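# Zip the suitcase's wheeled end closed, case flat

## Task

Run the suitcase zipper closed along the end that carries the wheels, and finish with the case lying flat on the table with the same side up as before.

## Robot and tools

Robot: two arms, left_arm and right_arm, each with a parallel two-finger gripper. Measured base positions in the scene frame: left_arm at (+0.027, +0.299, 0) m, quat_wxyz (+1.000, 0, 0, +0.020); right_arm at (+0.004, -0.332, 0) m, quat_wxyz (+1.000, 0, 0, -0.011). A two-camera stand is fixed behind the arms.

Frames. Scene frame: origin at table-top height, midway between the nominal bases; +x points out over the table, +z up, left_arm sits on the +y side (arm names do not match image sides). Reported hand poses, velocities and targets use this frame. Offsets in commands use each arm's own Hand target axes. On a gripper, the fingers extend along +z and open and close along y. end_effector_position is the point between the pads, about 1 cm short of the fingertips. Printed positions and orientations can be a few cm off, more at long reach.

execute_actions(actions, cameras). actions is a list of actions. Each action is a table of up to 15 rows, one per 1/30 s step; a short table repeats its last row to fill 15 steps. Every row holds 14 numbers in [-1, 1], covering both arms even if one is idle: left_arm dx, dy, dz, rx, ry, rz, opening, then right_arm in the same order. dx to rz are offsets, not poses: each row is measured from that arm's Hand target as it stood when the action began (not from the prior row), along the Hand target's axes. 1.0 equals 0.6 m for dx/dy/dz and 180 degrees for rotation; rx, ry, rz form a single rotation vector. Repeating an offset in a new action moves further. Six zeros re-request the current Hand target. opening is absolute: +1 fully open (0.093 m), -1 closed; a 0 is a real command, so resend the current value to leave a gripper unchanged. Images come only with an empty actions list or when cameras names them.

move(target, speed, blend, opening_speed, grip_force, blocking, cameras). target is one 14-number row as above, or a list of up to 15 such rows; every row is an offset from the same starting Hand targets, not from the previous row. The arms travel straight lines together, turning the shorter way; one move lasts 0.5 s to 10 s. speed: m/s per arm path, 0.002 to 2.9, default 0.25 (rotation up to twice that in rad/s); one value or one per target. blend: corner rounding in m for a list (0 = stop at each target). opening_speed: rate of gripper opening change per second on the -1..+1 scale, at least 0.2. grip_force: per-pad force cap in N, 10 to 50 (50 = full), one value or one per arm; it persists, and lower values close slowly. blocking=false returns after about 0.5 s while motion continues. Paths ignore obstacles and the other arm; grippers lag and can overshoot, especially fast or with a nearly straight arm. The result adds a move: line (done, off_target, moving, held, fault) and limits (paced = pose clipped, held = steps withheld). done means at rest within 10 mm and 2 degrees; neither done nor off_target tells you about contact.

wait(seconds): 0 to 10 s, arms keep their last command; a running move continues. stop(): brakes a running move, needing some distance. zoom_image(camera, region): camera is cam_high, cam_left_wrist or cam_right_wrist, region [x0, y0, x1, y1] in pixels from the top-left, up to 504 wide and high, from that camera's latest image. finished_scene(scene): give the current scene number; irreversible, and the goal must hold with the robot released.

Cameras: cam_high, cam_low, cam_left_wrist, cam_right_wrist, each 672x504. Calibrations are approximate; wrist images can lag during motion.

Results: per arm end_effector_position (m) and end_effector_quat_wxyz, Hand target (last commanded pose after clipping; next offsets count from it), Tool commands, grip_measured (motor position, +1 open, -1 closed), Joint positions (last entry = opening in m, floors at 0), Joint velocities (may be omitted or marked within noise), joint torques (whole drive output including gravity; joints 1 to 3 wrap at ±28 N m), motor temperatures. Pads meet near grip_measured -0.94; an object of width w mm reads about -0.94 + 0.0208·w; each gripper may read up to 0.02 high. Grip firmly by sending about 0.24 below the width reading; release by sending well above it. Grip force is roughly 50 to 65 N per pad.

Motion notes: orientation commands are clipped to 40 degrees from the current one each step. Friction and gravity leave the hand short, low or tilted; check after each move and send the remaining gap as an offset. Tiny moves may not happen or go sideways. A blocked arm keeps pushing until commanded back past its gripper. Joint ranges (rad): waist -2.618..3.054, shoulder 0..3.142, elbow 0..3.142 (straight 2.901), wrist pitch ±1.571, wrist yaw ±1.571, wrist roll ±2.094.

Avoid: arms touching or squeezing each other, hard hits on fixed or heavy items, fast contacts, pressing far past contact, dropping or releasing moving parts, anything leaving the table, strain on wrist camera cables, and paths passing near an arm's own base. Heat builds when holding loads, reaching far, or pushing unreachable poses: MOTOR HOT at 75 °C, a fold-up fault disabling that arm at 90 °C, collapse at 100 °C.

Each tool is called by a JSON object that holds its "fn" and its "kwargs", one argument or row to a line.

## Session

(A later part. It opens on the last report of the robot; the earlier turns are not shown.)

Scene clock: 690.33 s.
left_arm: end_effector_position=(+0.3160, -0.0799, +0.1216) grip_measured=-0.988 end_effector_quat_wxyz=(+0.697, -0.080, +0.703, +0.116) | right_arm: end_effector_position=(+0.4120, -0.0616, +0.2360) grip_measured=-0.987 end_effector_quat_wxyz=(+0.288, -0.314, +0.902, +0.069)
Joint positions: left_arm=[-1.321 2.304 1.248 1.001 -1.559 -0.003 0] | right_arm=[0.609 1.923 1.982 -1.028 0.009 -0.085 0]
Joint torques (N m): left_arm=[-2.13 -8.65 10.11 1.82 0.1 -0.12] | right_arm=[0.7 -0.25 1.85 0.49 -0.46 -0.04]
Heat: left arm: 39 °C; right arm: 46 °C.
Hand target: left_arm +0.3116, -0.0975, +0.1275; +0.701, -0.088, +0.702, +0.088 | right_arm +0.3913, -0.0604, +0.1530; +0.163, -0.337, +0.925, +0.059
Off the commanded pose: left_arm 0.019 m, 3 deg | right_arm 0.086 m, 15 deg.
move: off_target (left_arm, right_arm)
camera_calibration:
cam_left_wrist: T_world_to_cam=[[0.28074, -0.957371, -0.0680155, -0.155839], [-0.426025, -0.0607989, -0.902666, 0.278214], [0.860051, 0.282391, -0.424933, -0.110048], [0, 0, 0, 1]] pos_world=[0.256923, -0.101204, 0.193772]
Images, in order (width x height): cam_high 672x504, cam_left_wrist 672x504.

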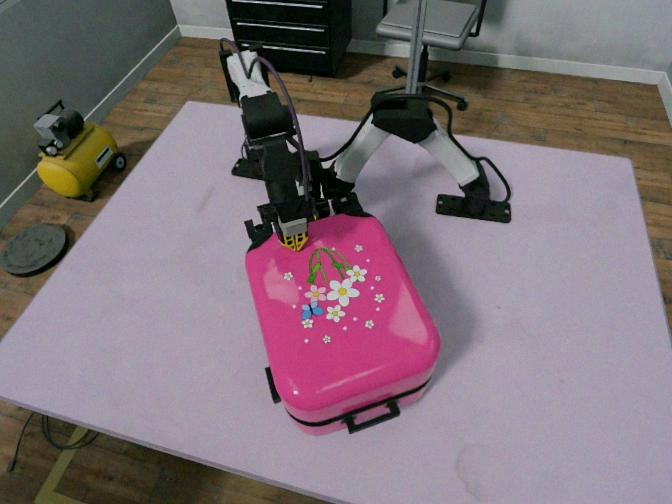

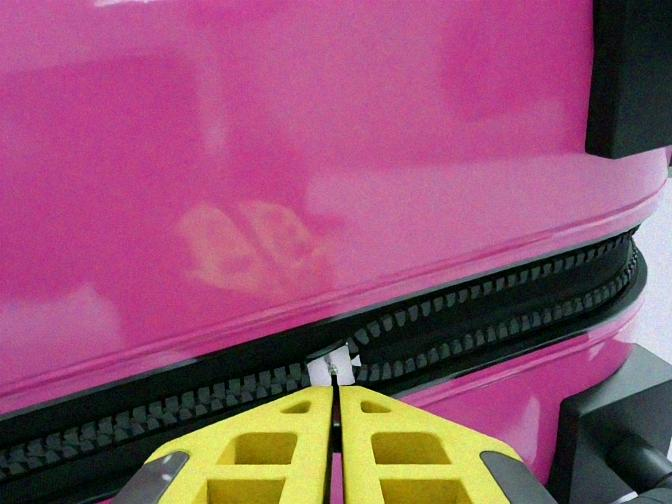

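{"fn": "move", "kwargs": {
  "target": [0,-0.12,0.04,-0.06,0,0,-1,0,0,0,0,0,0,-1],
  "speed": 0.06,
  "cameras": ["cam_left_wrist","cam_high"]
}}

Scene clock: 695.97 s.
left_arm: end_effector_position=(+0.3605, -0.1468, +0.1223) grip_measured=-0.988 end_effector_quat_wxyz=(+0.695, -0.096, +0.701, +0.132) | right_arm: end_effector_position=(+0.4120, -0.0616, +0.2360) grip_measured=-0.987 end_effector_quat_wxyz=(+0.288, -0.314, +0.902, +0.069)
Joint positions: left_arm=[-1.276 2.566 1.76 0.808 -1.56 0.054 0] | right_arm=[0.609 1.923 1.982 -1.028 0.009 -0.085 0]
Joint torques (N m): left_arm=[-2.19 -10.78 10.93 1.79 0.09 -0.08] | right_arm=[0.75 -0.25 1.91 0.47 -0.45 -0.05]
Heat: left arm: 38 °C; right arm: 45 °C.
Hand target: left_arm +0.3526, -0.1613, +0.1274; +0.690, -0.153, +0.691, +0.154 | right_arm +0.3913, -0.0604, +0.1530; +0.163, -0.337, +0.925, +0.059
Off the commanded pose: left_arm 0.017 m, 7 deg | right_arm 0.085 m, 15 deg.
joint sent to its limit (left arm) — joint 5 (wrist yaw), lower limit. The joint targets are off in orientation, not in position.
move: off_target (left_arm, right_arm)
camera_calibration:
cam_left_wrist: T_world_to_cam=[[0.323889, -0.943701, -0.0672691, -0.246006], [-0.422024, -0.0804751, -0.903006, 0.28948], [0.846754, 0.320862, -0.42433, -0.118737], [0, 0, 0, 1]] pos_world=[0.302387, -0.170762, 0.19447]
Images, in order (width x height): cam_high 672x504, cam_left_wrist 672x504.

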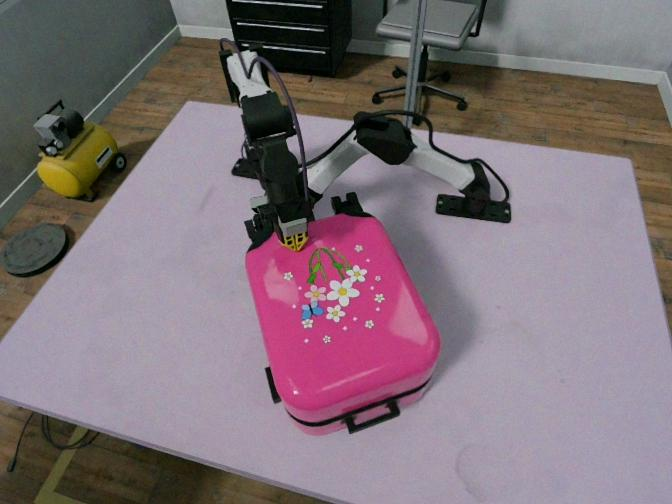

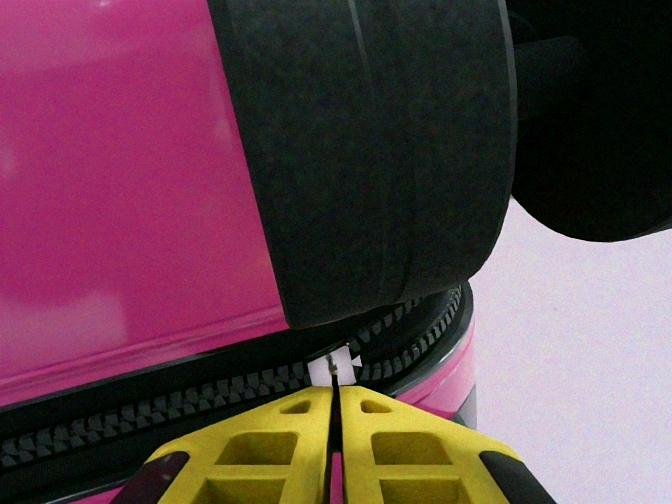

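{"fn": "move", "kwargs": {
  "target": [0,-0.1,0,0,0,0,-1,0,0,0,0,0,0,-1],
  "speed": 0.05,
  "cameras": ["cam_left_wrist","cam_high","cam_low"]
}}

Scene clock: 705.27 s.
left_arm: end_effector_position=(+0.4023, -0.1929, +0.1225) grip_measured=-0.988 end_effector_quat_wxyz=(+0.690, -0.102, +0.699, +0.154) | right_arm: end_effector_position=(+0.4215, -0.0761, +0.2360) grip_measured=-0.987 end_effector_quat_wxyz=(+0.295, -0.299, +0.907, +0.041)
Joint positions: left_arm=[-1.235 2.881 2.387 0.548 -1.56 0.129 0] | right_arm=[0.593 1.923 1.982 -1.027 0.066 -0.085 0]
Joint torques (N m): left_arm=[-4.21 -12.23 11.49 1.86 0.08 -0.24] | right_arm=[2.04 -0.66 1.63 0.49 -0.96 0.01]
Heat: left arm: 37 °C; right arm: 43 °C.
Hand target: left_arm +0.3780, -0.2156, +0.1274; +0.690, -0.153, +0.691, +0.154 | right_arm +0.3913, -0.0603, +0.1530; +0.163, -0.337, +0.925, +0.059
Off the commanded pose: left_arm 0.034 m, 6 deg | right_arm 0.090 m, 16 deg.
joint sent to its limit (left arm) — joint 5 (wrist yaw), lower limit. The joint targets are off in orientation, not in position.
move: off_target (left_arm, right_arm)
camera_calibration:
cam_left_wrist: T_world_to_cam=[[0.361871, -0.927868, -0.0900543, -0.312435], [-0.42531, -0.0783623, -0.901649, 0.305127], [0.829555, 0.364581, -0.422989, -0.124085], [0, 0, 0, 1]] pos_world=[0.34577, -0.220749, 0.194495]
Images, in order (width x height): cam_high 672x504, cam_low 672x504, cam_left_wrist 672x504.

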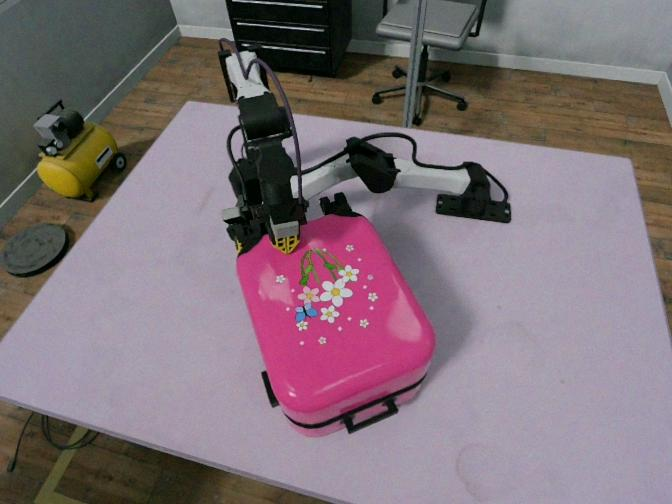

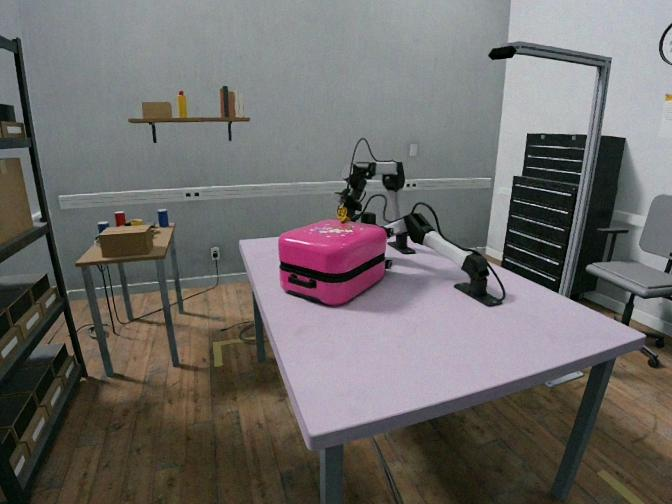

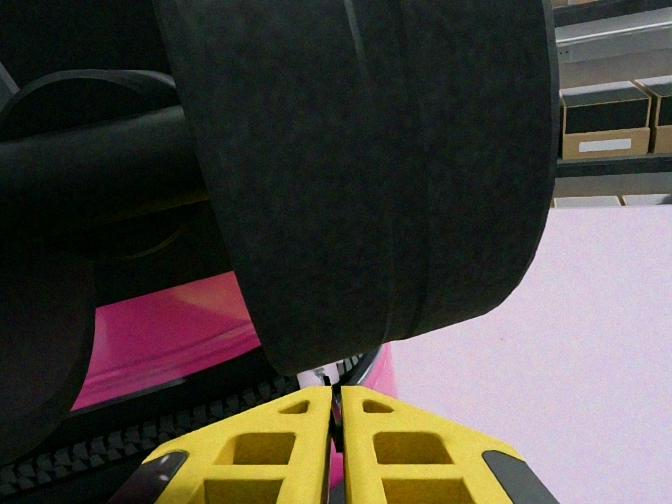

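{"fn": "zoom_image", "kwargs": {
  "camera": "cam_left_wrist",
  "region": [230, 300, 430, 480]
}}

Scaled by 2.520 from the camera's 672x504 image, which has a finer 960x720 frame.

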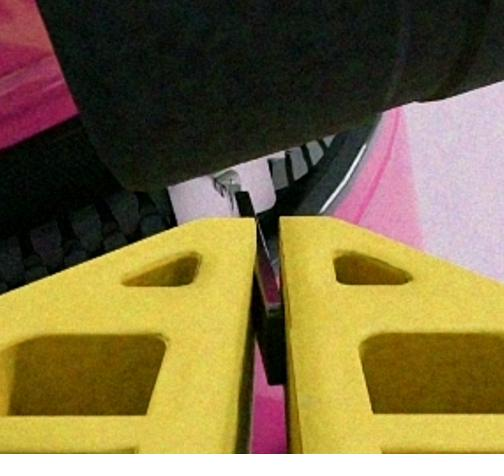

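{"fn": "move", "kwargs": {
  "target": [0,-0.07,0.06,0,0,0,-1,0,0,0,0,0,0,-1],
  "speed": 0.05,
  "cameras": ["cam_left_wrist","cam_high"]
}}

{"fn": "zoom_image", "kwargs": {
  "camera": "cam_left_wrist",
  "region": [230, 300, 430, 480]
}}

Scene clock: 715.67 s.
left_arm: end_effector_position=(+0.4195, -0.2029, +0.1231) grip_measured=-0.988 end_effector_quat_wxyz=(+0.690, -0.107, +0.699, +0.154) | right_arm: end_effector_position=(+0.4286, -0.0850, +0.2362) grip_measured=-0.987 end_effector_quat_wxyz=(+0.302, -0.288, +0.909, +0.022)
Joint positions: left_arm=[-1.215 3.09 2.828 0.284 -1.545 0.09 0] | right_arm=[0.584 1.926 1.982 -1.02 0.105 -0.085 0]
Joint torques (N m): left_arm=[-1.18 -13.11 10.66 1.8 1.49 -0.31] | right_arm=[2.92 -1.17 1.55 0.42 -1.31 0.02]
Motor temperatures (°C): left_arm=[21 36 31 37 19 19 21] | right_arm=[19 21 30 41 18 19 21]
Heat: left arm: 37 °C; right arm: 41 °C.
Hand target: left_arm +0.4285, -0.2384, +0.1274; +0.690, -0.153, +0.691, +0.154 | right_arm +0.3914, -0.0604, +0.1531; +0.164, -0.337, +0.925, +0.059
Off the commanded pose: left_arm 0.037 m, 5 deg | right_arm 0.094 m, 17 deg.
elbow stopped short (left arm): the move would have taken joint 3 (elbow) straighter than the controller allows.
move: off_target (left_arm, right_arm)
camera_calibration:
cam_left_wrist: T_world_to_cam=[[0.367371, -0.926307, -0.0836309, -0.330677], [-0.422784, -0.0862281, -0.902119, 0.309559], [0.828427, 0.366771, -0.423305, -0.133512], [0, 0, 0, 1]] pos_world=[0.362962, -0.230647, 0.195088]
Images, in order (width x height): cam_high 672x504, cam_left_wrist 672x504.

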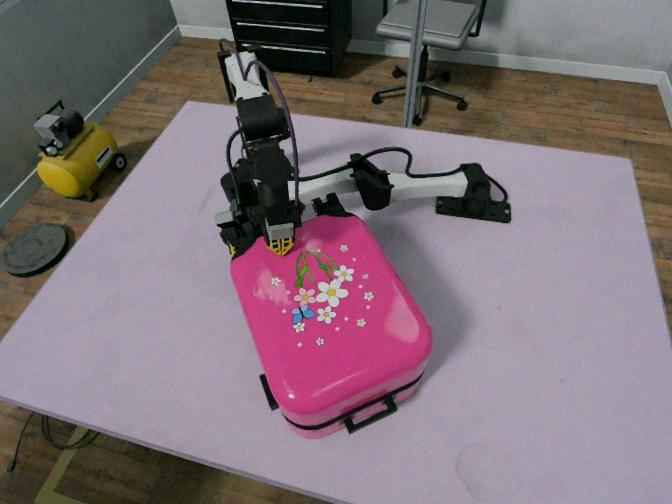

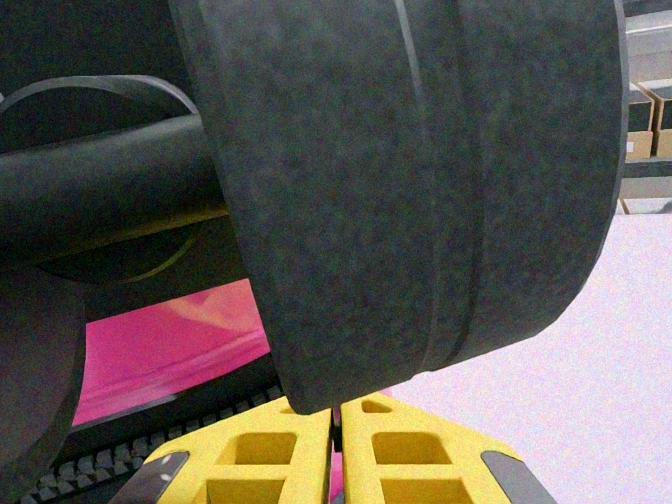

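Scaled by 2.520 from the camera's 672x504 image, which has a finer 960x720 frame.

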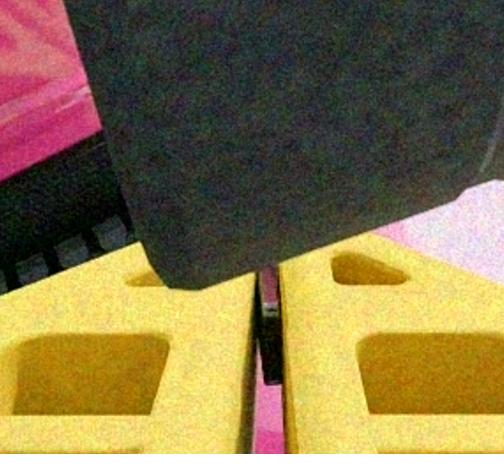

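{"fn": "move", "kwargs": {
  "target": [
    [0,0.06,0,0,0,0,-1,-0.114,0,-0.313,0,0,0,-1],
    [0,0.06,0,0,0,0,0.3,-0.114,0,-0.313,0,0,0,-1],
    [0,0.06,-0.13,0,0,0,0.3,-0.114,0,-0.313,0,0,0,-1],
    [0,0.35,-0.25,0.1,0,0,0.3,-0.114,0,-0.313,0,0,0,-1]
  ],
  "speed": 0.15,
  "cameras": ["cam_left_wrist","cam_right_wrist","cam_high"]
}}

Scene clock: 727.00 s.
left_arm: end_effector_position=(+0.3482, -0.2484, +0.1099) grip_measured=+0.298 end_effector_quat_wxyz=(+0.698, -0.060, +0.705, +0.115) | right_arm: end_effector_position=(+0.3948, -0.0623, +0.3363) grip_measured=-0.987 end_effector_quat_wxyz=(+0.309, -0.319, +0.891, +0.092)
Joint positions: left_arm=[-1.349 3.09 2.79 0.274 -1.558 0.052 0.06] | right_arm=[0.617 2.18 2.844 -1.579 -0.024 -0.085 0]
Joint torques (N m): left_arm=[-0.81 -14.67 7.45 1.72 0.04 -0.07] | right_arm=[0.29 -11.29 5.98 1.51 -0.14 0.01]
Motor temperatures (°C): left_arm=[21 42 33 37 20 19 21] | right_arm=[19 22 30 40 18 19 21]
Heat: left arm: 42 °C; right arm: 40 °C.
Hand target: left_arm +0.3461, -0.2497, +0.1111; +0.699, -0.063, +0.704, +0.109 (not the last commanded pose) | right_arm +0.3908, -0.0607, +0.3524; +0.268, -0.327, +0.902, +0.087 (not the last commanded pose)
Off the commanded pose: left_arm 0.200 m, 8 deg | right_arm 0.017 m, 18 deg.
elbow stopped short (left arm): the move would have taken joint 3 (elbow) straighter than the controller allows.
elbow stopped short (right arm): the move would have taken joint 3 (elbow) straighter than the controller allows.
move: held (left_arm; a check stopped the path), off_target (right_arm; braked when a check withheld steps of left_arm); path passed 3 of 4 targets; target 2's new opening was sent with left_arm's hand 0.009 m and 5 deg from that target; limits=held
pose unreachable (left arm): on one or more control steps of this call, first in action 0 (counted from 0), this arm could not follow its commanded pose, so it was not sent that pose on those steps. It may still have moved: this result reports where it is.
cause: moving toward the commanded pose would bring a part of the arm too close to another arm (this arm's wrist (the part past joint 4) and the right arm's upper arm (the part past joint 2), 37 mm apart when this arm was first held).
camera_calibration:
cam_left_wrist: T_world_to_cam=[[0.251944, -0.963223, -0.0934125, -0.31569], [-0.43304, -0.025889, -0.901003, 0.282036], [0.865448, 0.267454, -0.423636, -0.100858], [0, 0, 0, 1]] pos_world=[0.288956, -0.269804, 0.181899]
cam_right_wrist: T_world_to_cam=[[0.631385, -0.773261, 0.0584936, -0.318911], [-0.751523, -0.628745, -0.199732, 0.360941], [0.191222, 0.0821482, -0.978103, 0.341309], [0, 0, 0, 1]] pos_world=[0.407345, -0.0477001, 0.424581]
Images, in order (width x height): cam_high 672x504, cam_left_wrist 672x504, cam_right_wrist 672x504.

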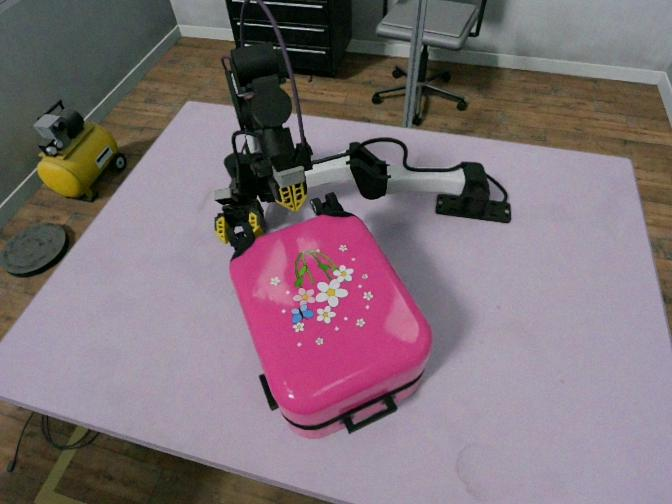

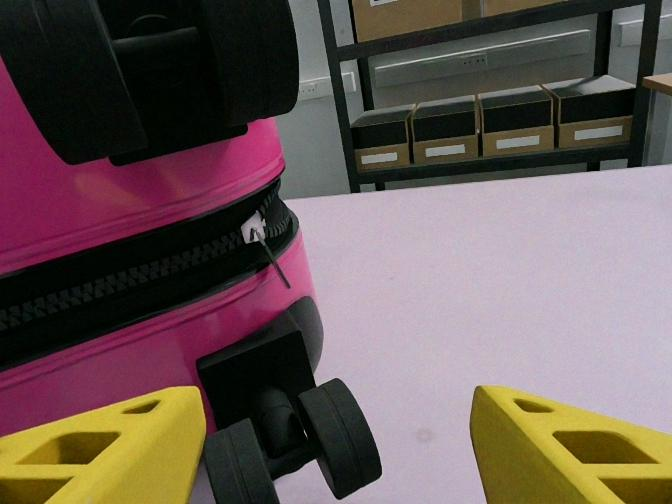

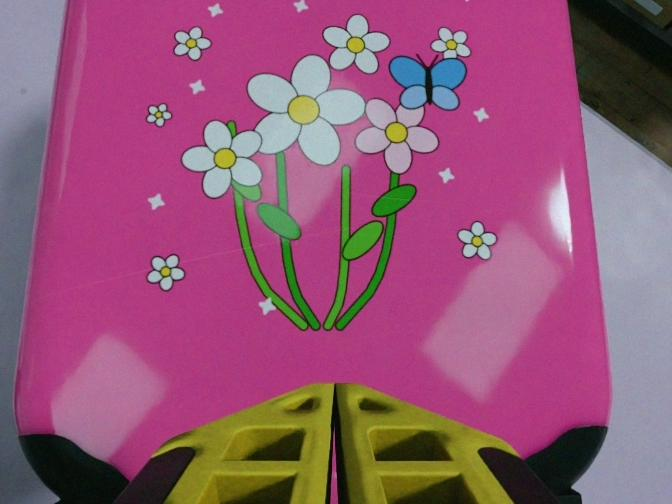

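{"fn": "zoom_image", "kwargs": {
  "camera": "cam_left_wrist",
  "region": [180, 150, 340, 310]
}}

Scaled by 3.150 from the camera's 672x504 image, which has a finer 960x720 frame.

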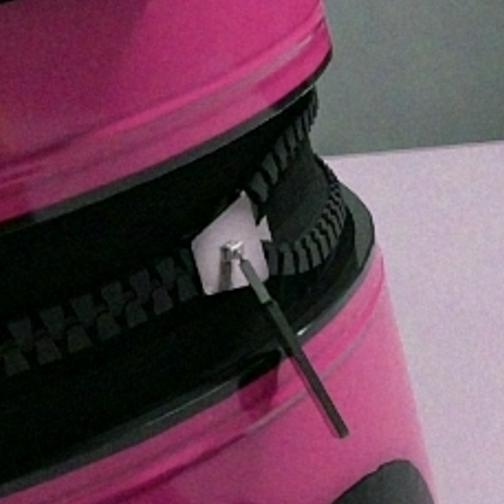

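{"fn": "move", "kwargs": {
  "target": [0,0,0,0,0,0,0.3,0.539,-0.36,-0.235,-0.082,-0.317,-0.038,0.2],
  "speed": 0.25,
  "cameras": ["cam_high"]
}}

Scene clock: 754.30 s.
left_arm: end_effector_position=(+0.3482, -0.2484, +0.1099) grip_measured=+0.298 end_effector_quat_wxyz=(+0.698, -0.060, +0.705, +0.115) | right_arm: end_effector_position=(+0.2612, -0.4472, +0.2977) grip_measured=+0.197 end_effector_quat_wxyz=(+0.674, -0.171, +0.695, +0.183)
Joint positions: left_arm=[-1.349 3.09 2.79 0.274 -1.558 0.052 0.06] | right_arm=[-1.04 1.369 1.141 -1.251 -1.547 -1.455 0.055]
Joint torques (N m): left_arm=[-0.79 -14.56 7.5 1.68 0.08 -0.08] | right_arm=[-0.49 -2.91 5.27 0.41 -0.92 -0.33]
Motor temperatures (°C): left_arm=[21 53 32 35 20 19 20] | right_arm=[19 26 31 41 18 19 21]
Heat: left arm: 53 °C; right arm: 41 °C.
Hand target: left_arm +0.3461, -0.2497, +0.1111; +0.699, -0.063, +0.704, +0.109 | right_arm +0.2607, -0.4499, +0.3004; +0.627, -0.328, +0.627, +0.327
Off the commanded pose: left_arm 0.003 m, 1 deg | right_arm 0.004 m, 26 deg.
joint sent to its limit (right arm) — joint 5 (wrist yaw), lower limit. The joint targets are off in orientation, not in position.
move: off_target (right_arm)
Images, in order (width x height): cam_high 672x504.

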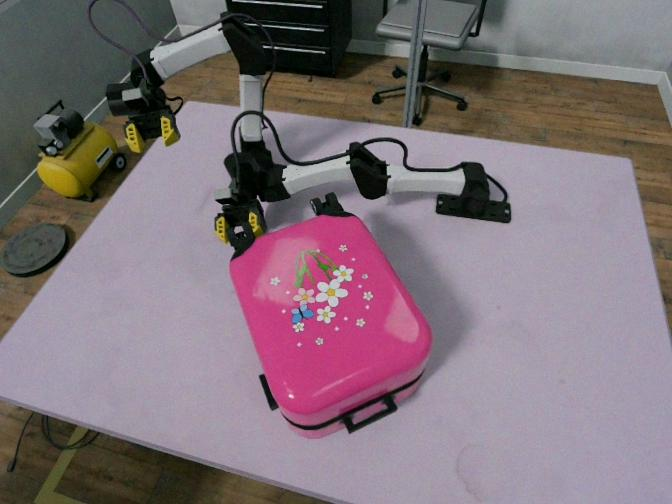

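{"fn": "move", "kwargs": {
  "target": [
    [0,0.024,-0.165,0,0,0,0.3,0,0,0,0,0,0,0.2],
    [0,0.32,-0.263,0,0,0,0.3,0,0,0,0,0,0,0.2],
    [-0.1,0.69,-0.155,0.08,0,0,0.3,0,0,0,0,0,0,0.2]
  ],
  "speed": 0.25,
  "blend": [0.03,0.03,0],
  "cameras": ["cam_high"]
}}

Scene clock: 763.23 s.
left_arm: end_effector_position=(+0.2924, -0.2773, +0.1065) grip_measured=+0.298 end_effector_quat_wxyz=(+0.702, -0.019, +0.707, +0.087) | right_arm: end_effector_position=(+0.2606, -0.4461, +0.2931) grip_measured=+0.197 end_effector_quat_wxyz=(+0.671, -0.161, +0.697, +0.194)
Joint positions: left_arm=[-1.448 3.09 2.781 0.269 -1.558 0.056 0.06] | right_arm=[-1.04 1.39 1.141 -1.318 -1.548 -1.512 0.055]
Joint torques (N m): left_arm=[-0.72 -14.57 7.41 1.72 0.06 -0.09] | right_arm=[-0.58 -3.33 6.42 0.32 -0.94 -0.46]
Motor temperatures (°C): left_arm=[21 55 32 34 19 19 20] | right_arm=[19 25 31 39 18 19 21]
Heat: left arm: 55 °C; right arm: 39 °C.
Hand target: left_arm +0.2907, -0.2782, +0.1073; +0.702, -0.021, +0.707, +0.082 (not the last commanded pose) | right_arm +0.2607, -0.4498, +0.3005; +0.627, -0.328, +0.627, +0.327
Off the commanded pose: left_arm 0.434 m, 9 deg | right_arm 0.008 m, 26 deg.
joint sent to its limit (right arm) — joint 5 (wrist yaw), lower limit. The joint targets are off in orientation, not in position.
move: held (left_arm; a check stopped the path), off_target (right_arm); path passed 0 of 3 targets; limits=held
pose unreachable (left arm): on one or more control steps of this call, first in action 0 (counted from 0), this arm could not follow its commanded pose, so it was not sent that pose on those steps. It may still have moved: this result reports where it is.
cause: moving toward the commanded pose would bring a part of the arm too close to another arm (this arm's wrist (the part past joint 5) and the right arm's shoulder (the part past joint 1), 29 mm apart when this arm was first held).
Images, in order (width x height): cam_high 672x504.

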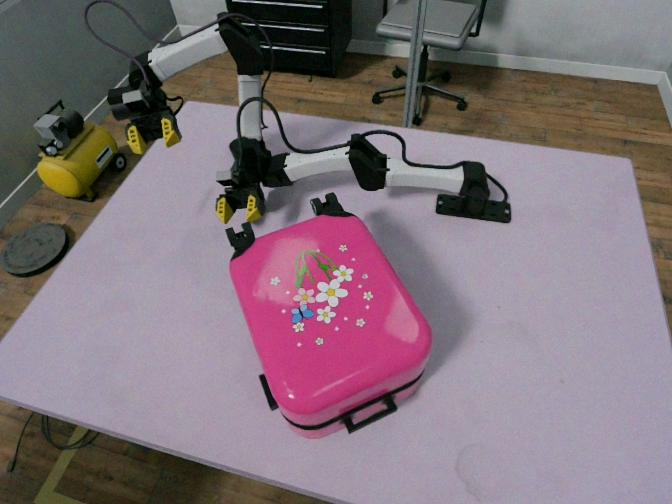

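{"fn": "move", "kwargs": {
  "target": [
    [0,0.21,-0.07,0,0,0,0.3,0,0,0,0,0,0,0.2],
    [0,0.395,-0.16,0,0,0,0.3,0,0,0,0,0,0,0.2],
    [-0.1,0.71,-0.115,0.08,0,0,0.3,0,0,0,0,0,0,0.2]
  ],
  "speed": 0.25,
  "blend": [0.03,0.03,0],
  "cameras": ["cam_high"]
}}

Scene clock: 774.77 s.
left_arm: end_effector_position=(+0.1631, +0.1233, +0.2080) grip_measured=+0.299 end_effector_quat_wxyz=(+0.703, +0.106, +0.702, -0.049) | right_arm: end_effector_position=(+0.2600, -0.4467, +0.2933) grip_measured=+0.197 end_effector_quat_wxyz=(+0.647, -0.190, +0.716, +0.180)
Joint positions: left_arm=[-1.814 0.756 0.293 0.052 -1.553 -0.33 0.06] | right_arm=[-1.04 1.466 1.25 -1.568 -1.471 -1.773 0.055]
Joint torques (N m): left_arm=[-0.95 -0.25 5.96 1.59 -0.25 -0.18] | right_arm=[-0.21 -3.89 7.45 -0.1 -0.65 -0.17]
Motor temperatures (°C): left_arm=[20 56 31 34 19 19 20] | right_arm=[19 24 31 37 18 19 21]
Heat: left arm: 56 °C; right arm: 37 °C.
Hand target: left_arm +0.1612, +0.1265, +0.2036; +0.699, +0.067, +0.712, -0.007 | right_arm +0.2607, -0.4498, +0.3005; +0.627, -0.328, +0.627, +0.327
Off the commanded pose: left_arm 0.006 m, 7 deg | right_arm 0.008 m, 25 deg.
joint sent to its limit (left arm) — joint 5 (wrist yaw), lower limit. The joint targets are off in orientation, not in position.
joint sent to its limit (right arm) — joint 4 (wrist pitch), lower limit. The joint targets are off in orientation, not in position.
move: off_target (left_arm, right_arm)
Images, in order (width x height): cam_high 672x504.

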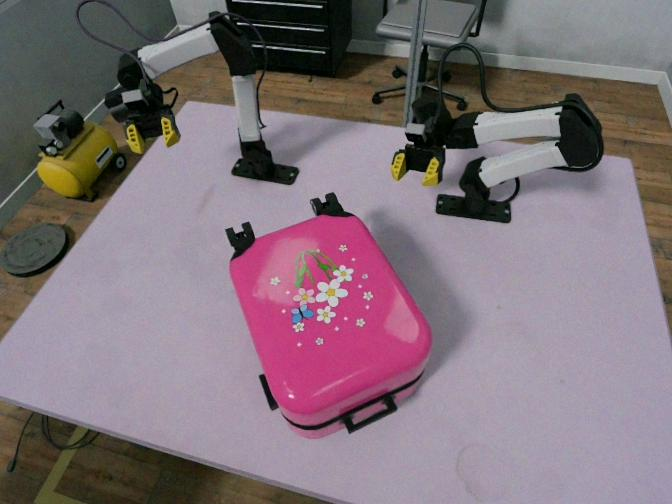

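{"fn": "move", "kwargs": {
  "target": [
    [0,0,0,0,0,0,-1,0.083,-0.068,0.19,0,0,0,0.2],
    [0,0,0,0,0,0,-1,0.308,0,0.286,0,0,0,0.2]
  ],
  "speed": 0.2,
  "blend": [0.03,0],
  "cameras": ["cam_right_wrist"]
}}

Scene clock: 786.63 s.
left_arm: end_effector_position=(+0.1631, +0.1235, +0.2075) grip_measured=-0.990 end_effector_quat_wxyz=(+0.703, +0.109, +0.701, -0.046) | right_arm: end_effector_position=(+0.3569, -0.3101, +0.1035) grip_measured=+0.197 end_effector_quat_wxyz=(+0.581, -0.380, +0.608, +0.385)
Joint positions: left_arm=[-1.815 0.756 0.293 0.044 -1.553 -0.33 0] | right_arm=[-0.413 2.066 1.103 -0.91 -1.542 -1.847 0.055]
Joint torques (N m): left_arm=[-0.99 -0.2 5.94 1.62 -0.19 -0.2] | right_arm=[0.14 -10.62 3.19 0.1 -0.96 0.15]
Motor temperatures (°C): left_arm=[20 48 31 33 19 19 20] | right_arm=[19 24 31 36 18 19 20]
Heat: left arm: 48 °C; right arm: 36 °C.
Hand target: left_arm +0.1612, +0.1265, +0.2036; +0.699, +0.067, +0.712, -0.007 | right_arm +0.3588, -0.3092, +0.1156; +0.627, -0.328, +0.627, +0.327
Off the commanded pose: left_arm 0.005 m, 7 deg | right_arm 0.012 m, 11 deg.
joint sent to its limit (left arm) — joint 5 (wrist yaw), lower limit. The joint targets are off in orientation, not in position.
joint sent to its limit (right arm) — joint 5 (wrist yaw), lower limit. The joint targets are off in orientation, not in position.
move: off_target (left_arm, right_arm); blend cut to 0 m at target 1
camera_calibration:
cam_right_wrist: T_world_to_cam=[[0.904019, -0.427469, -0.00453406, -0.456506], [-0.201817, -0.417409, -0.886024, 0.0705957], [0.376855, 0.801898, -0.463617, 0.244933], [0, 0, 0, 1]] pos_world=[0.334634, -0.362086, 0.174035]
Images, in order (width x height): cam_right_wrist 672x504.

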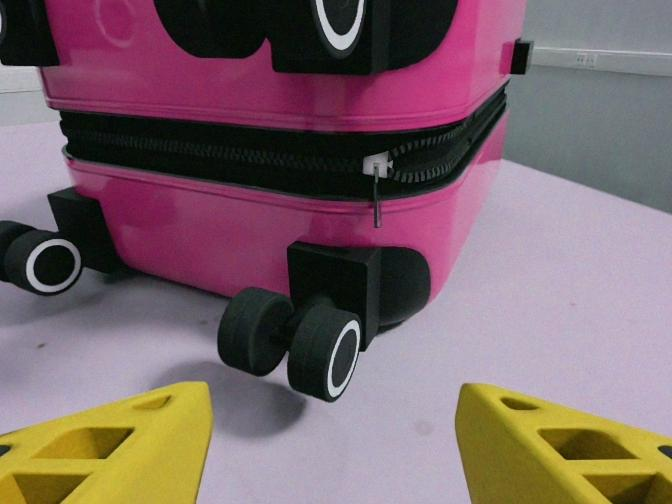

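{"fn": "move", "kwargs": {
  "target": [0,0,0,0,0,0,-1,-0.003,-0.003,0.132,0,-0.06,0,-0.2],
  "speed": 0.12,
  "cameras": ["cam_right_wrist"]
}}

Scene clock: 805.33 s.
left_arm: end_effector_position=(+0.1631, +0.1235, +0.2075) grip_measured=-0.990 end_effector_quat_wxyz=(+0.703, +0.109, +0.701, -0.046) | right_arm: end_effector_position=(+0.3995, -0.2454, +0.1095) grip_measured=-0.197 end_effector_quat_wxyz=(+0.551, -0.462, +0.549, +0.426)
Joint positions: left_arm=[-1.815 0.756 0.293 0.044 -1.553 -0.33 0] | right_arm=[-0.192 2.158 1.305 -0.773 -1.541 -1.667 0.036]
Joint torques (N m): left_arm=[-0.96 -0.24 5.98 1.59 -0.2 -0.25] | right_arm=[0.1 -9.03 5.86 0.35 -0.98 0.27]
Motor temperatures (°C): left_arm=[20 39 30 33 19 19 20] | right_arm=[19 27 30 35 19 19 20]
Heat: left arm: 39 °C; right arm: 35 °C.
Hand target: left_arm +0.1612, +0.1265, +0.2036; +0.699, +0.067, +0.712, -0.007 | right_arm +0.4055, -0.2452, +0.1173; +0.683, -0.296, +0.565, +0.356
Off the commanded pose: left_arm 0.005 m, 7 deg | right_arm 0.010 m, 26 deg.
joint sent to its limit (left arm) — joint 5 (wrist yaw), lower limit. The joint targets are off in orientation, not in position.
joint sent to its limit (right arm) — joint 5 (wrist yaw), lower limit. The joint targets are off in orientation, not in position.
move: off_target (left_arm, right_arm)
camera_calibration:
cam_right_wrist: T_world_to_cam=[[0.972637, -0.223619, 0.063024, -0.45209], [-0.0496144, -0.464931, -0.883956, 0.0387641], [0.226971, 0.856641, -0.463304, 0.253], [0, 0, 0, 1]] pos_world=[0.384219, -0.299803, 0.179974]
Images, in order (width x height): cam_right_wrist 672x504.

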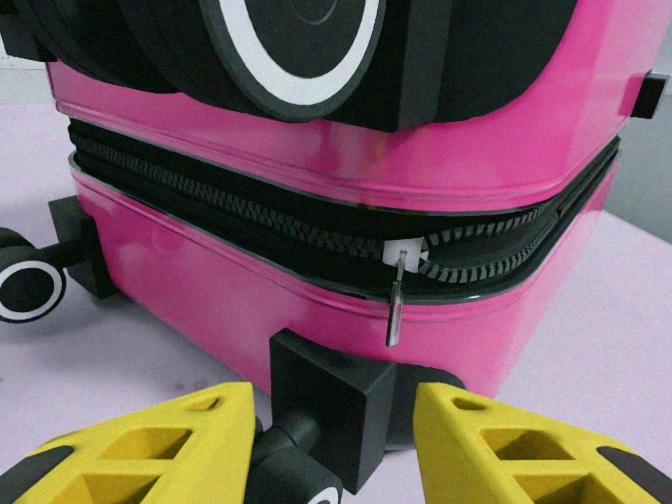

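{"fn": "move", "kwargs": {
  "target": [0,0,0,0,0,0,-1,0.018,-0.008,0.07,0,0,0,-0.4],
  "speed": 0.1,
  "cameras": ["cam_right_wrist"]
}}

Scene clock: 817.67 s.
left_arm: end_effector_position=(+0.1631, +0.1235, +0.2075) grip_measured=-0.990 end_effector_quat_wxyz=(+0.703, +0.109, +0.701, -0.046) | right_arm: end_effector_position=(+0.4377, -0.2160, +0.1047) grip_measured=-0.397 end_effector_quat_wxyz=(+0.539, -0.491, +0.525, +0.438)
Joint positions: left_arm=[-1.815 0.756 0.293 0.044 -1.553 -0.33 0] | right_arm=[-0.102 2.224 1.38 -0.367 -1.534 -1.281 0.026]
Joint torques (N m): left_arm=[-0.96 -0.38 5.97 1.56 -0.19 -0.22] | right_arm=[0.42 -11.56 4.22 0.86 -1.05 0.37]
Heat: left arm: 35 °C; right arm: 34 °C.
Hand target: left_arm +0.1612, +0.1265, +0.2036; +0.699, +0.067, +0.712, -0.007 | right_arm +0.4342, -0.2124, +0.1145; +0.683, -0.295, +0.565, +0.356
Off the commanded pose: left_arm 0.005 m, 7 deg | right_arm 0.011 m, 30 deg.
joint sent to its limit (left arm) — joint 5 (wrist yaw), lower limit. The joint targets are off in orientation, not in position.
joint sent to its limit (right arm) — joint 5 (wrist yaw), lower limit. The joint targets are off in orientation, not in position.
move: off_target (left_arm, right_arm)
camera_calibration:
cam_right_wrist: T_world_to_cam=[[0.984766, -0.147643, 0.0918529, -0.474387], [0.010888, -0.474851, -0.879999, 0.0211092], [0.173542, 0.867593, -0.46601, 0.242983], [0, 0, 0, 1]] pos_world=[0.424762, -0.270826, 0.175382]
Images, in order (width x height): cam_right_wrist 672x504.

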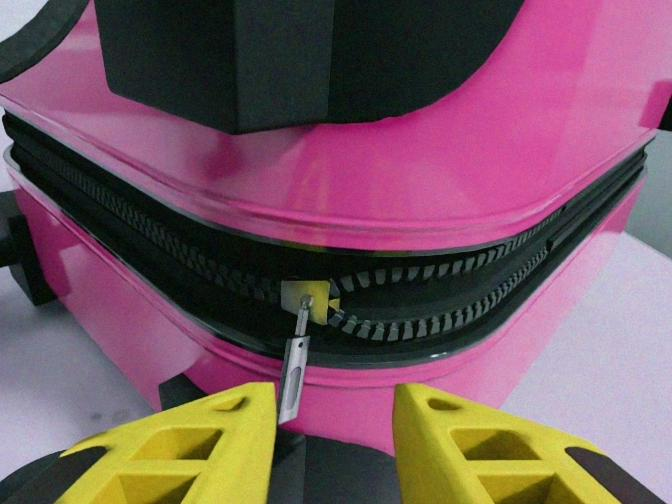

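{"fn": "move", "kwargs": {
  "target": [
    [0,0,0,0,0,0,-1,-0.008,0.021,0.008,0,0,0,-0.4],
    [0,0,0,0,0,0,-1,-0.008,0.021,0.008,0,0,0,-1]
  ],
  "speed": 0.1,
  "cameras": ["cam_right_wrist"]
}}

Scene clock: 832.80 s.
left_arm: end_effector_position=(+0.1631, +0.1235, +0.2075) grip_measured=-0.990 end_effector_quat_wxyz=(+0.703, +0.109, +0.701, -0.046) | right_arm: end_effector_position=(+0.4256, -0.2029, +0.1081) grip_measured=-0.985 end_effector_quat_wxyz=(+0.618, -0.310, +0.628, +0.356)
Joint positions: left_arm=[-1.815 0.756 0.293 0.044 -1.553 -0.33 0] | right_arm=[-0.012 2.134 0.702 1.466 -1.015 0.094 0]
Joint torques (N m): left_arm=[-0.98 -0.36 6.04 1.58 -0.24 -0.2] | right_arm=[0.4 -7.57 3.08 2.49 0.17 0.03]
Motor temperatures (°C): left_arm=[20 32 30 32 19 19 20] | right_arm=[19 29 30 35 19 19 20]
Heat: left arm: 32 °C; right arm: 35 °C.
Hand target: left_arm +0.1612, +0.1265, +0.2036; +0.699, +0.067, +0.712, -0.007 | right_arm +0.4260, -0.2020, +0.1202; +0.683, -0.296, +0.565, +0.357
Off the commanded pose: left_arm 0.005 m, 7 deg | right_arm 0.012 m, 10 deg.
joint sent to its limit (left arm) — joint 5 (wrist yaw), lower limit. The joint targets are off in orientation, not in position.
joint sent to its limit (right arm) — joint 4 (wrist pitch), upper limit. The joint targets are off in orientation, not in position.
move: off_target (left_arm, right_arm); target 2's new opening was sent with right_arm's hand 0.012 m and 10 deg from that target
camera_calibration:
cam_right_wrist: T_world_to_cam=[[0.82209, -0.56772, -0.0431386, -0.462281], [-0.272348, -0.325575, -0.905443, 0.184034], [0.499994, 0.756105, -0.422269, 0.0690172], [0, 0, 0, 1]] pos_world=[0.39565, -0.254714, 0.175834]
Images, in order (width x height): cam_right_wrist 672x504.

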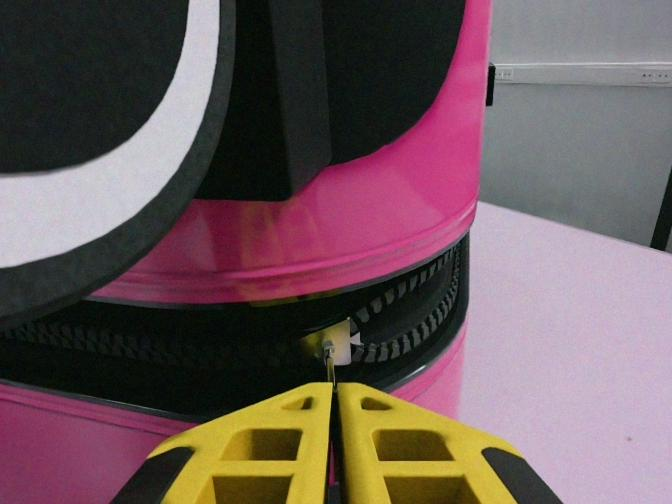

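{"fn": "move", "kwargs": {
  "target": [
    [-0.335,0.016,0.043,0,0,0,-1,0,0,0,0,0,0,-1],
    [-0.243,-0.195,0.42,0.151,0.326,0.087,-1,0,0,0,0,0,0,-1]
  ],
  "speed": 0.25,
  "blend": [0.05,0],
  "cameras": ["cam_high"]
}}

Scene clock: 849.60 s.
left_arm: end_effector_position=(+0.4022, -0.0286, +0.3412) grip_measured=-0.990 end_effector_quat_wxyz=(+0.350, +0.293, +0.885, -0.089) | right_arm: end_effector_position=(+0.4256, -0.2029, +0.1081) grip_measured=-0.985 end_effector_quat_wxyz=(+0.618, -0.310, +0.628, +0.356)
Joint positions: left_arm=[-0.802 2.203 2.844 -1.482 -0.129 -0.073 0] | right_arm=[-0.012 2.134 0.702 1.466 -1.015 0.094 0]
Joint torques (N m): left_arm=[-0.05 -7.27 7.15 1.66 0.14 0.1] | right_arm=[0.46 -7.64 3.11 2.52 0.16 0.05]
Motor temperatures (°C): left_arm=[20 30 30 32 19 19 20] | right_arm=[19 28 29 43 18 19 20]
Heat: left arm: 32 °C; right arm: 43 °C.
Hand target: left_arm +0.4013, -0.0281, +0.3336; +0.226, +0.308, +0.923, -0.043 | right_arm +0.4260, -0.2020, +0.1202; +0.683, -0.296, +0.565, +0.357
Off the commanded pose: left_arm 0.008 m, 16 deg | right_arm 0.012 m, 10 deg.
elbow stopped short (left arm): the move would have taken joint 3 (elbow) straighter than the controller allows.
joint sent to its limit (right arm) — joint 4 (wrist pitch), upper limit. The joint targets are off in orientation, not in position.
move: off_target (left_arm, right_arm)
Images, in order (width x height): cam_high 672x504.

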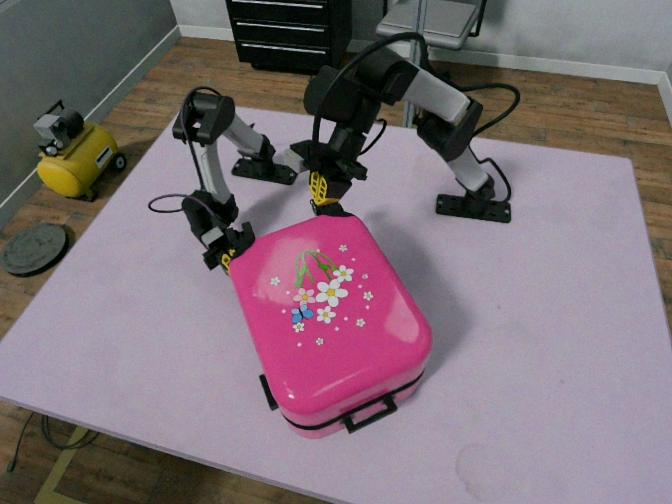

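{"fn": "move", "kwargs": {
  "target": [0.092,0.016,0.29,0,0,0,-1,0,0,0,0,0,0,-1],
  "speed": 0.1
}}

Scene clock: 866.43 s.
left_arm: end_effector_position=(+0.4344, -0.0371, +0.2363) grip_measured=-0.990 end_effector_quat_wxyz=(+0.316, +0.295, +0.898, -0.081) | right_arm: end_effector_position=(+0.4256, -0.2029, +0.1081) grip_measured=-0.985 end_effector_quat_wxyz=(+0.618, -0.310, +0.628, +0.356)
Joint positions: left_arm=[-0.76 2.041 2.117 -0.987 -0.093 -0.052 0] | right_arm=[-0.012 2.134 0.702 1.466 -1.015 0.094 0]
Joint torques (N m): left_arm=[0.84 -1.48 1.73 1.4 0.08 0.08] | right_arm=[0.44 -7.6 3.03 2.52 0.17 0.04]
Heat: left arm: 31 °C; right arm: 46 °C.
Hand target: left_arm +0.4361, -0.0279, +0.1542; +0.226, +0.308, +0.923, -0.043 | right_arm +0.4260, -0.2020, +0.1202; +0.683, -0.296, +0.565, +0.357
Off the commanded pose: left_arm 0.083 m, 12 deg | right_arm 0.012 m, 10 deg.
joint sent to its limit (right arm) — joint 4 (wrist pitch), upper limit. The joint targets are off in orientation, not in position.
move: off_target (left_arm, right_arm)

{"fn": "move", "kwargs": {
  "target": [0,0,0,0,0,0,-1,0.01,-0.1,0.045,0,0,0,-1],
  "speed": 0.05,
  "cameras": ["cam_right_wrist","cam_high"]
}}

Scene clock: 871.00 s.
left_arm: end_effector_position=(+0.4607, -0.0456, +0.2375) grip_measured=-0.990 end_effector_quat_wxyz=(+0.353, +0.281, +0.888, -0.091) | right_arm: end_effector_position=(+0.4802, -0.2062, +0.1080) grip_measured=-0.985 end_effector_quat_wxyz=(+0.626, -0.308, +0.609, +0.377)
Joint positions: left_arm=[-0.741 2.079 2.127 -0.879 -0.096 -0.05 0] | right_arm=[-0.022 2.305 0.977 1.467 -1.049 0.194 0]
Joint torques (N m): left_arm=[-0.53 -3.58 4.48 0.11 0.16 0.11] | right_arm=[-0.73 -7.65 5.68 2.44 0.53 0.03]
Heat: left arm: 31 °C; right arm: 47 °C.
Hand target: left_arm +0.4360, -0.0280, +0.1543; +0.226, +0.308, +0.923, -0.043 | right_arm +0.4910, -0.2136, +0.1195; +0.683, -0.296, +0.565, +0.356
Off the commanded pose: left_arm 0.089 m, 16 deg | right_arm 0.017 m, 9 deg.
joint sent to its limit (right arm) — joint 4 (wrist pitch), upper limit. The joint targets are off in orientation, not in position.
move: off_target (left_arm, right_arm)
camera_calibration:
cam_right_wrist: T_world_to_cam=[[0.839367, -0.540973, -0.05303, -0.510596], [-0.245089, -0.289578, -0.925244, 0.194212], [0.485175, 0.789616, -0.375648, 0.0531021], [0, 0, 0, 1]] pos_world=[0.450413, -0.261909, 0.172564]
Images, in order (width x height): cam_high 672x504, cam_right_wrist 672x504.

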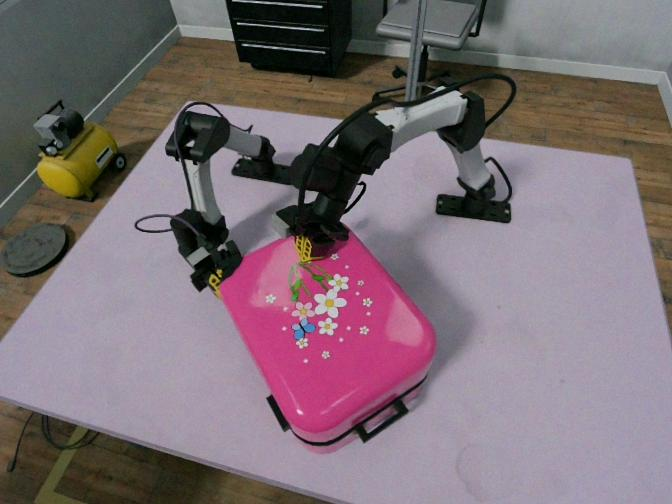

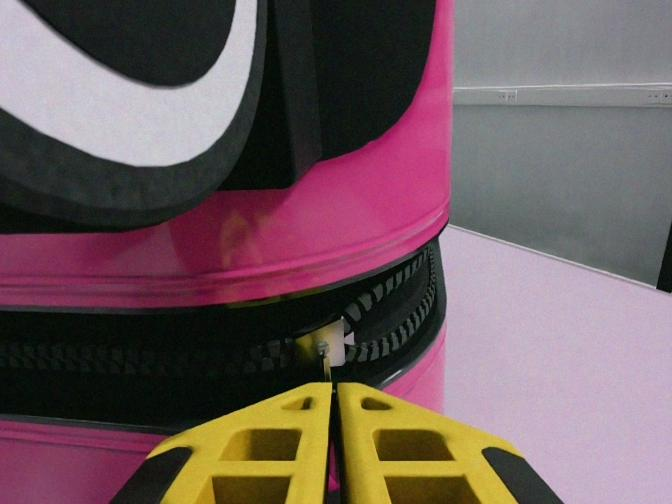

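{"fn": "move", "kwargs": {
  "target": [
    [-0.096,0.013,-0.194,0,0,0,-1,0,0,0,0,0,0,-1],
    [-0.2375,-0.0435,-0.108,0,0,0,-1,0,0,0,0,0,0,-1],
    [-0.112,-0.06,0.145,0,0,0,-1,0,0,0,0,0,0,-1]
  ],
  "speed": 0.12,
  "blend": [0.03,0.03,0]
}}

{"fn": "move", "kwargs": {
  "target": [0,0,0,0,0,0,-1,0,-0.1,0,0,0,0,-1],
  "speed": 0.05,
  "cameras": ["cam_right_wrist","cam_high"]
}}

Scene clock: 890.73 s.
left_arm: end_effector_position=(+0.5102, -0.1211, +0.2383) grip_measured=-0.990 end_effector_quat_wxyz=(+0.410, +0.281, +0.860, -0.120) | right_arm: end_effector_position=(+0.4830, -0.2073, +0.1080) grip_measured=-0.985 end_effector_quat_wxyz=(+0.626, -0.299, +0.612, +0.379)
Joint positions: left_arm=[-0.785 2.544 2.848 -0.998 -0.111 -0.061 0] | right_arm=[-0.022 2.309 0.983 1.467 -1.037 0.212 0]
Joint torques (N m): left_arm=[-0.68 -2.13 0.28 0.76 0.08 -0.05] | right_arm=[-0.66 -8.06 5.26 2.44 0.41 -0.16]
Motor temperatures (°C): left_arm=[20 30 30 29 19 19 20] | right_arm=[19 29 30 48 18 19 21]
Heat: left arm: 30 °C; right arm: 48 °C.
Hand target: left_arm +0.4965, -0.1128, +0.1040; +0.226, +0.308, +0.923, -0.043 | right_arm +0.4910, -0.2136, +0.1195; +0.683, -0.296, +0.565, +0.356
Off the commanded pose: left_arm 0.135 m, 24 deg | right_arm 0.015 m, 9 deg.
elbow stopped short (left arm): the move would have taken joint 3 (elbow) straighter than the controller allows.
joint sent to its limit (right arm) — joint 4 (wrist pitch), upper limit. The joint targets are off in orientation, not in position.
move: off_target (left_arm, right_arm)

Scene clock: 892.53 s.
left_arm: end_effector_position=(+0.5320, -0.1348, +0.2397) grip_measured=-0.990 end_effector_quat_wxyz=(+0.455, +0.265, +0.840, -0.132) | right_arm: end_effector_position=(+0.5234, -0.2233, +0.1080) grip_measured=-0.985 end_effector_quat_wxyz=(+0.628, -0.319, +0.587, +0.398)
Joint positions: left_arm=[-0.782 2.549 2.772 -0.813 -0.129 -0.061 0] | right_arm=[-0.065 2.463 1.253 1.467 -1.136 0.301 0]
Joint torques (N m): left_arm=[-0.73 -5.33 1.18 -0.09 0.23 -0.04] | right_arm=[-3.3 -9.09 6.01 2.32 0.92 0.06]
Heat: left arm: 30 °C; right arm: 49 °C.
Hand target: left_arm +0.4966, -0.1129, +0.1042; +0.226, +0.308, +0.923, -0.043 | right_arm +0.5403, -0.2479, +0.1195; +0.683, -0.296, +0.565, +0.356
Off the commanded pose: left_arm 0.142 m, 30 deg | right_arm 0.032 m, 9 deg.
joint sent to its limit (right arm) — joint 4 (wrist pitch), upper limit. The joint targets still meet the commanded pose.
move: off_target (left_arm, right_arm)
camera_calibration:
cam_right_wrist: T_world_to_cam=[[0.867594, -0.495081, -0.0466453, -0.561399], [-0.206902, -0.274093, -0.939183, 0.184817], [0.452187, 0.82448, -0.340235, 0.0669574], [0, 0, 0, 1]] pos_world=[0.495028, -0.282486, 0.170172]
Images, in order (width x height): cam_high 672x504, cam_right_wrist 672x504.

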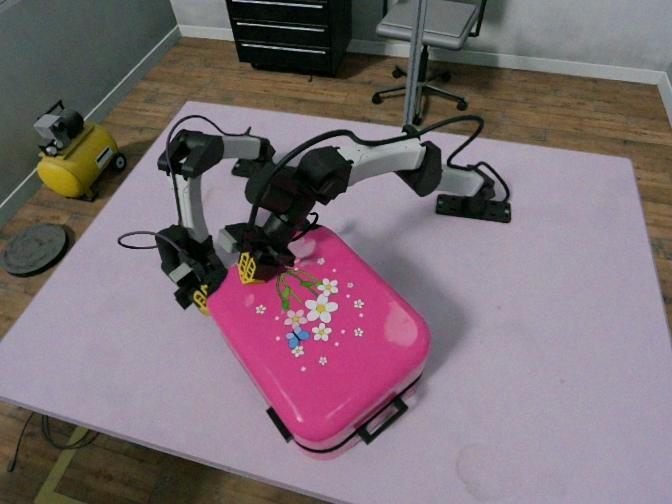

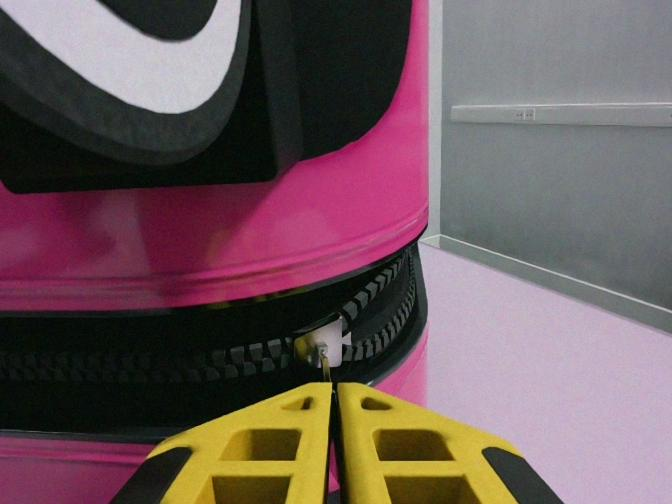

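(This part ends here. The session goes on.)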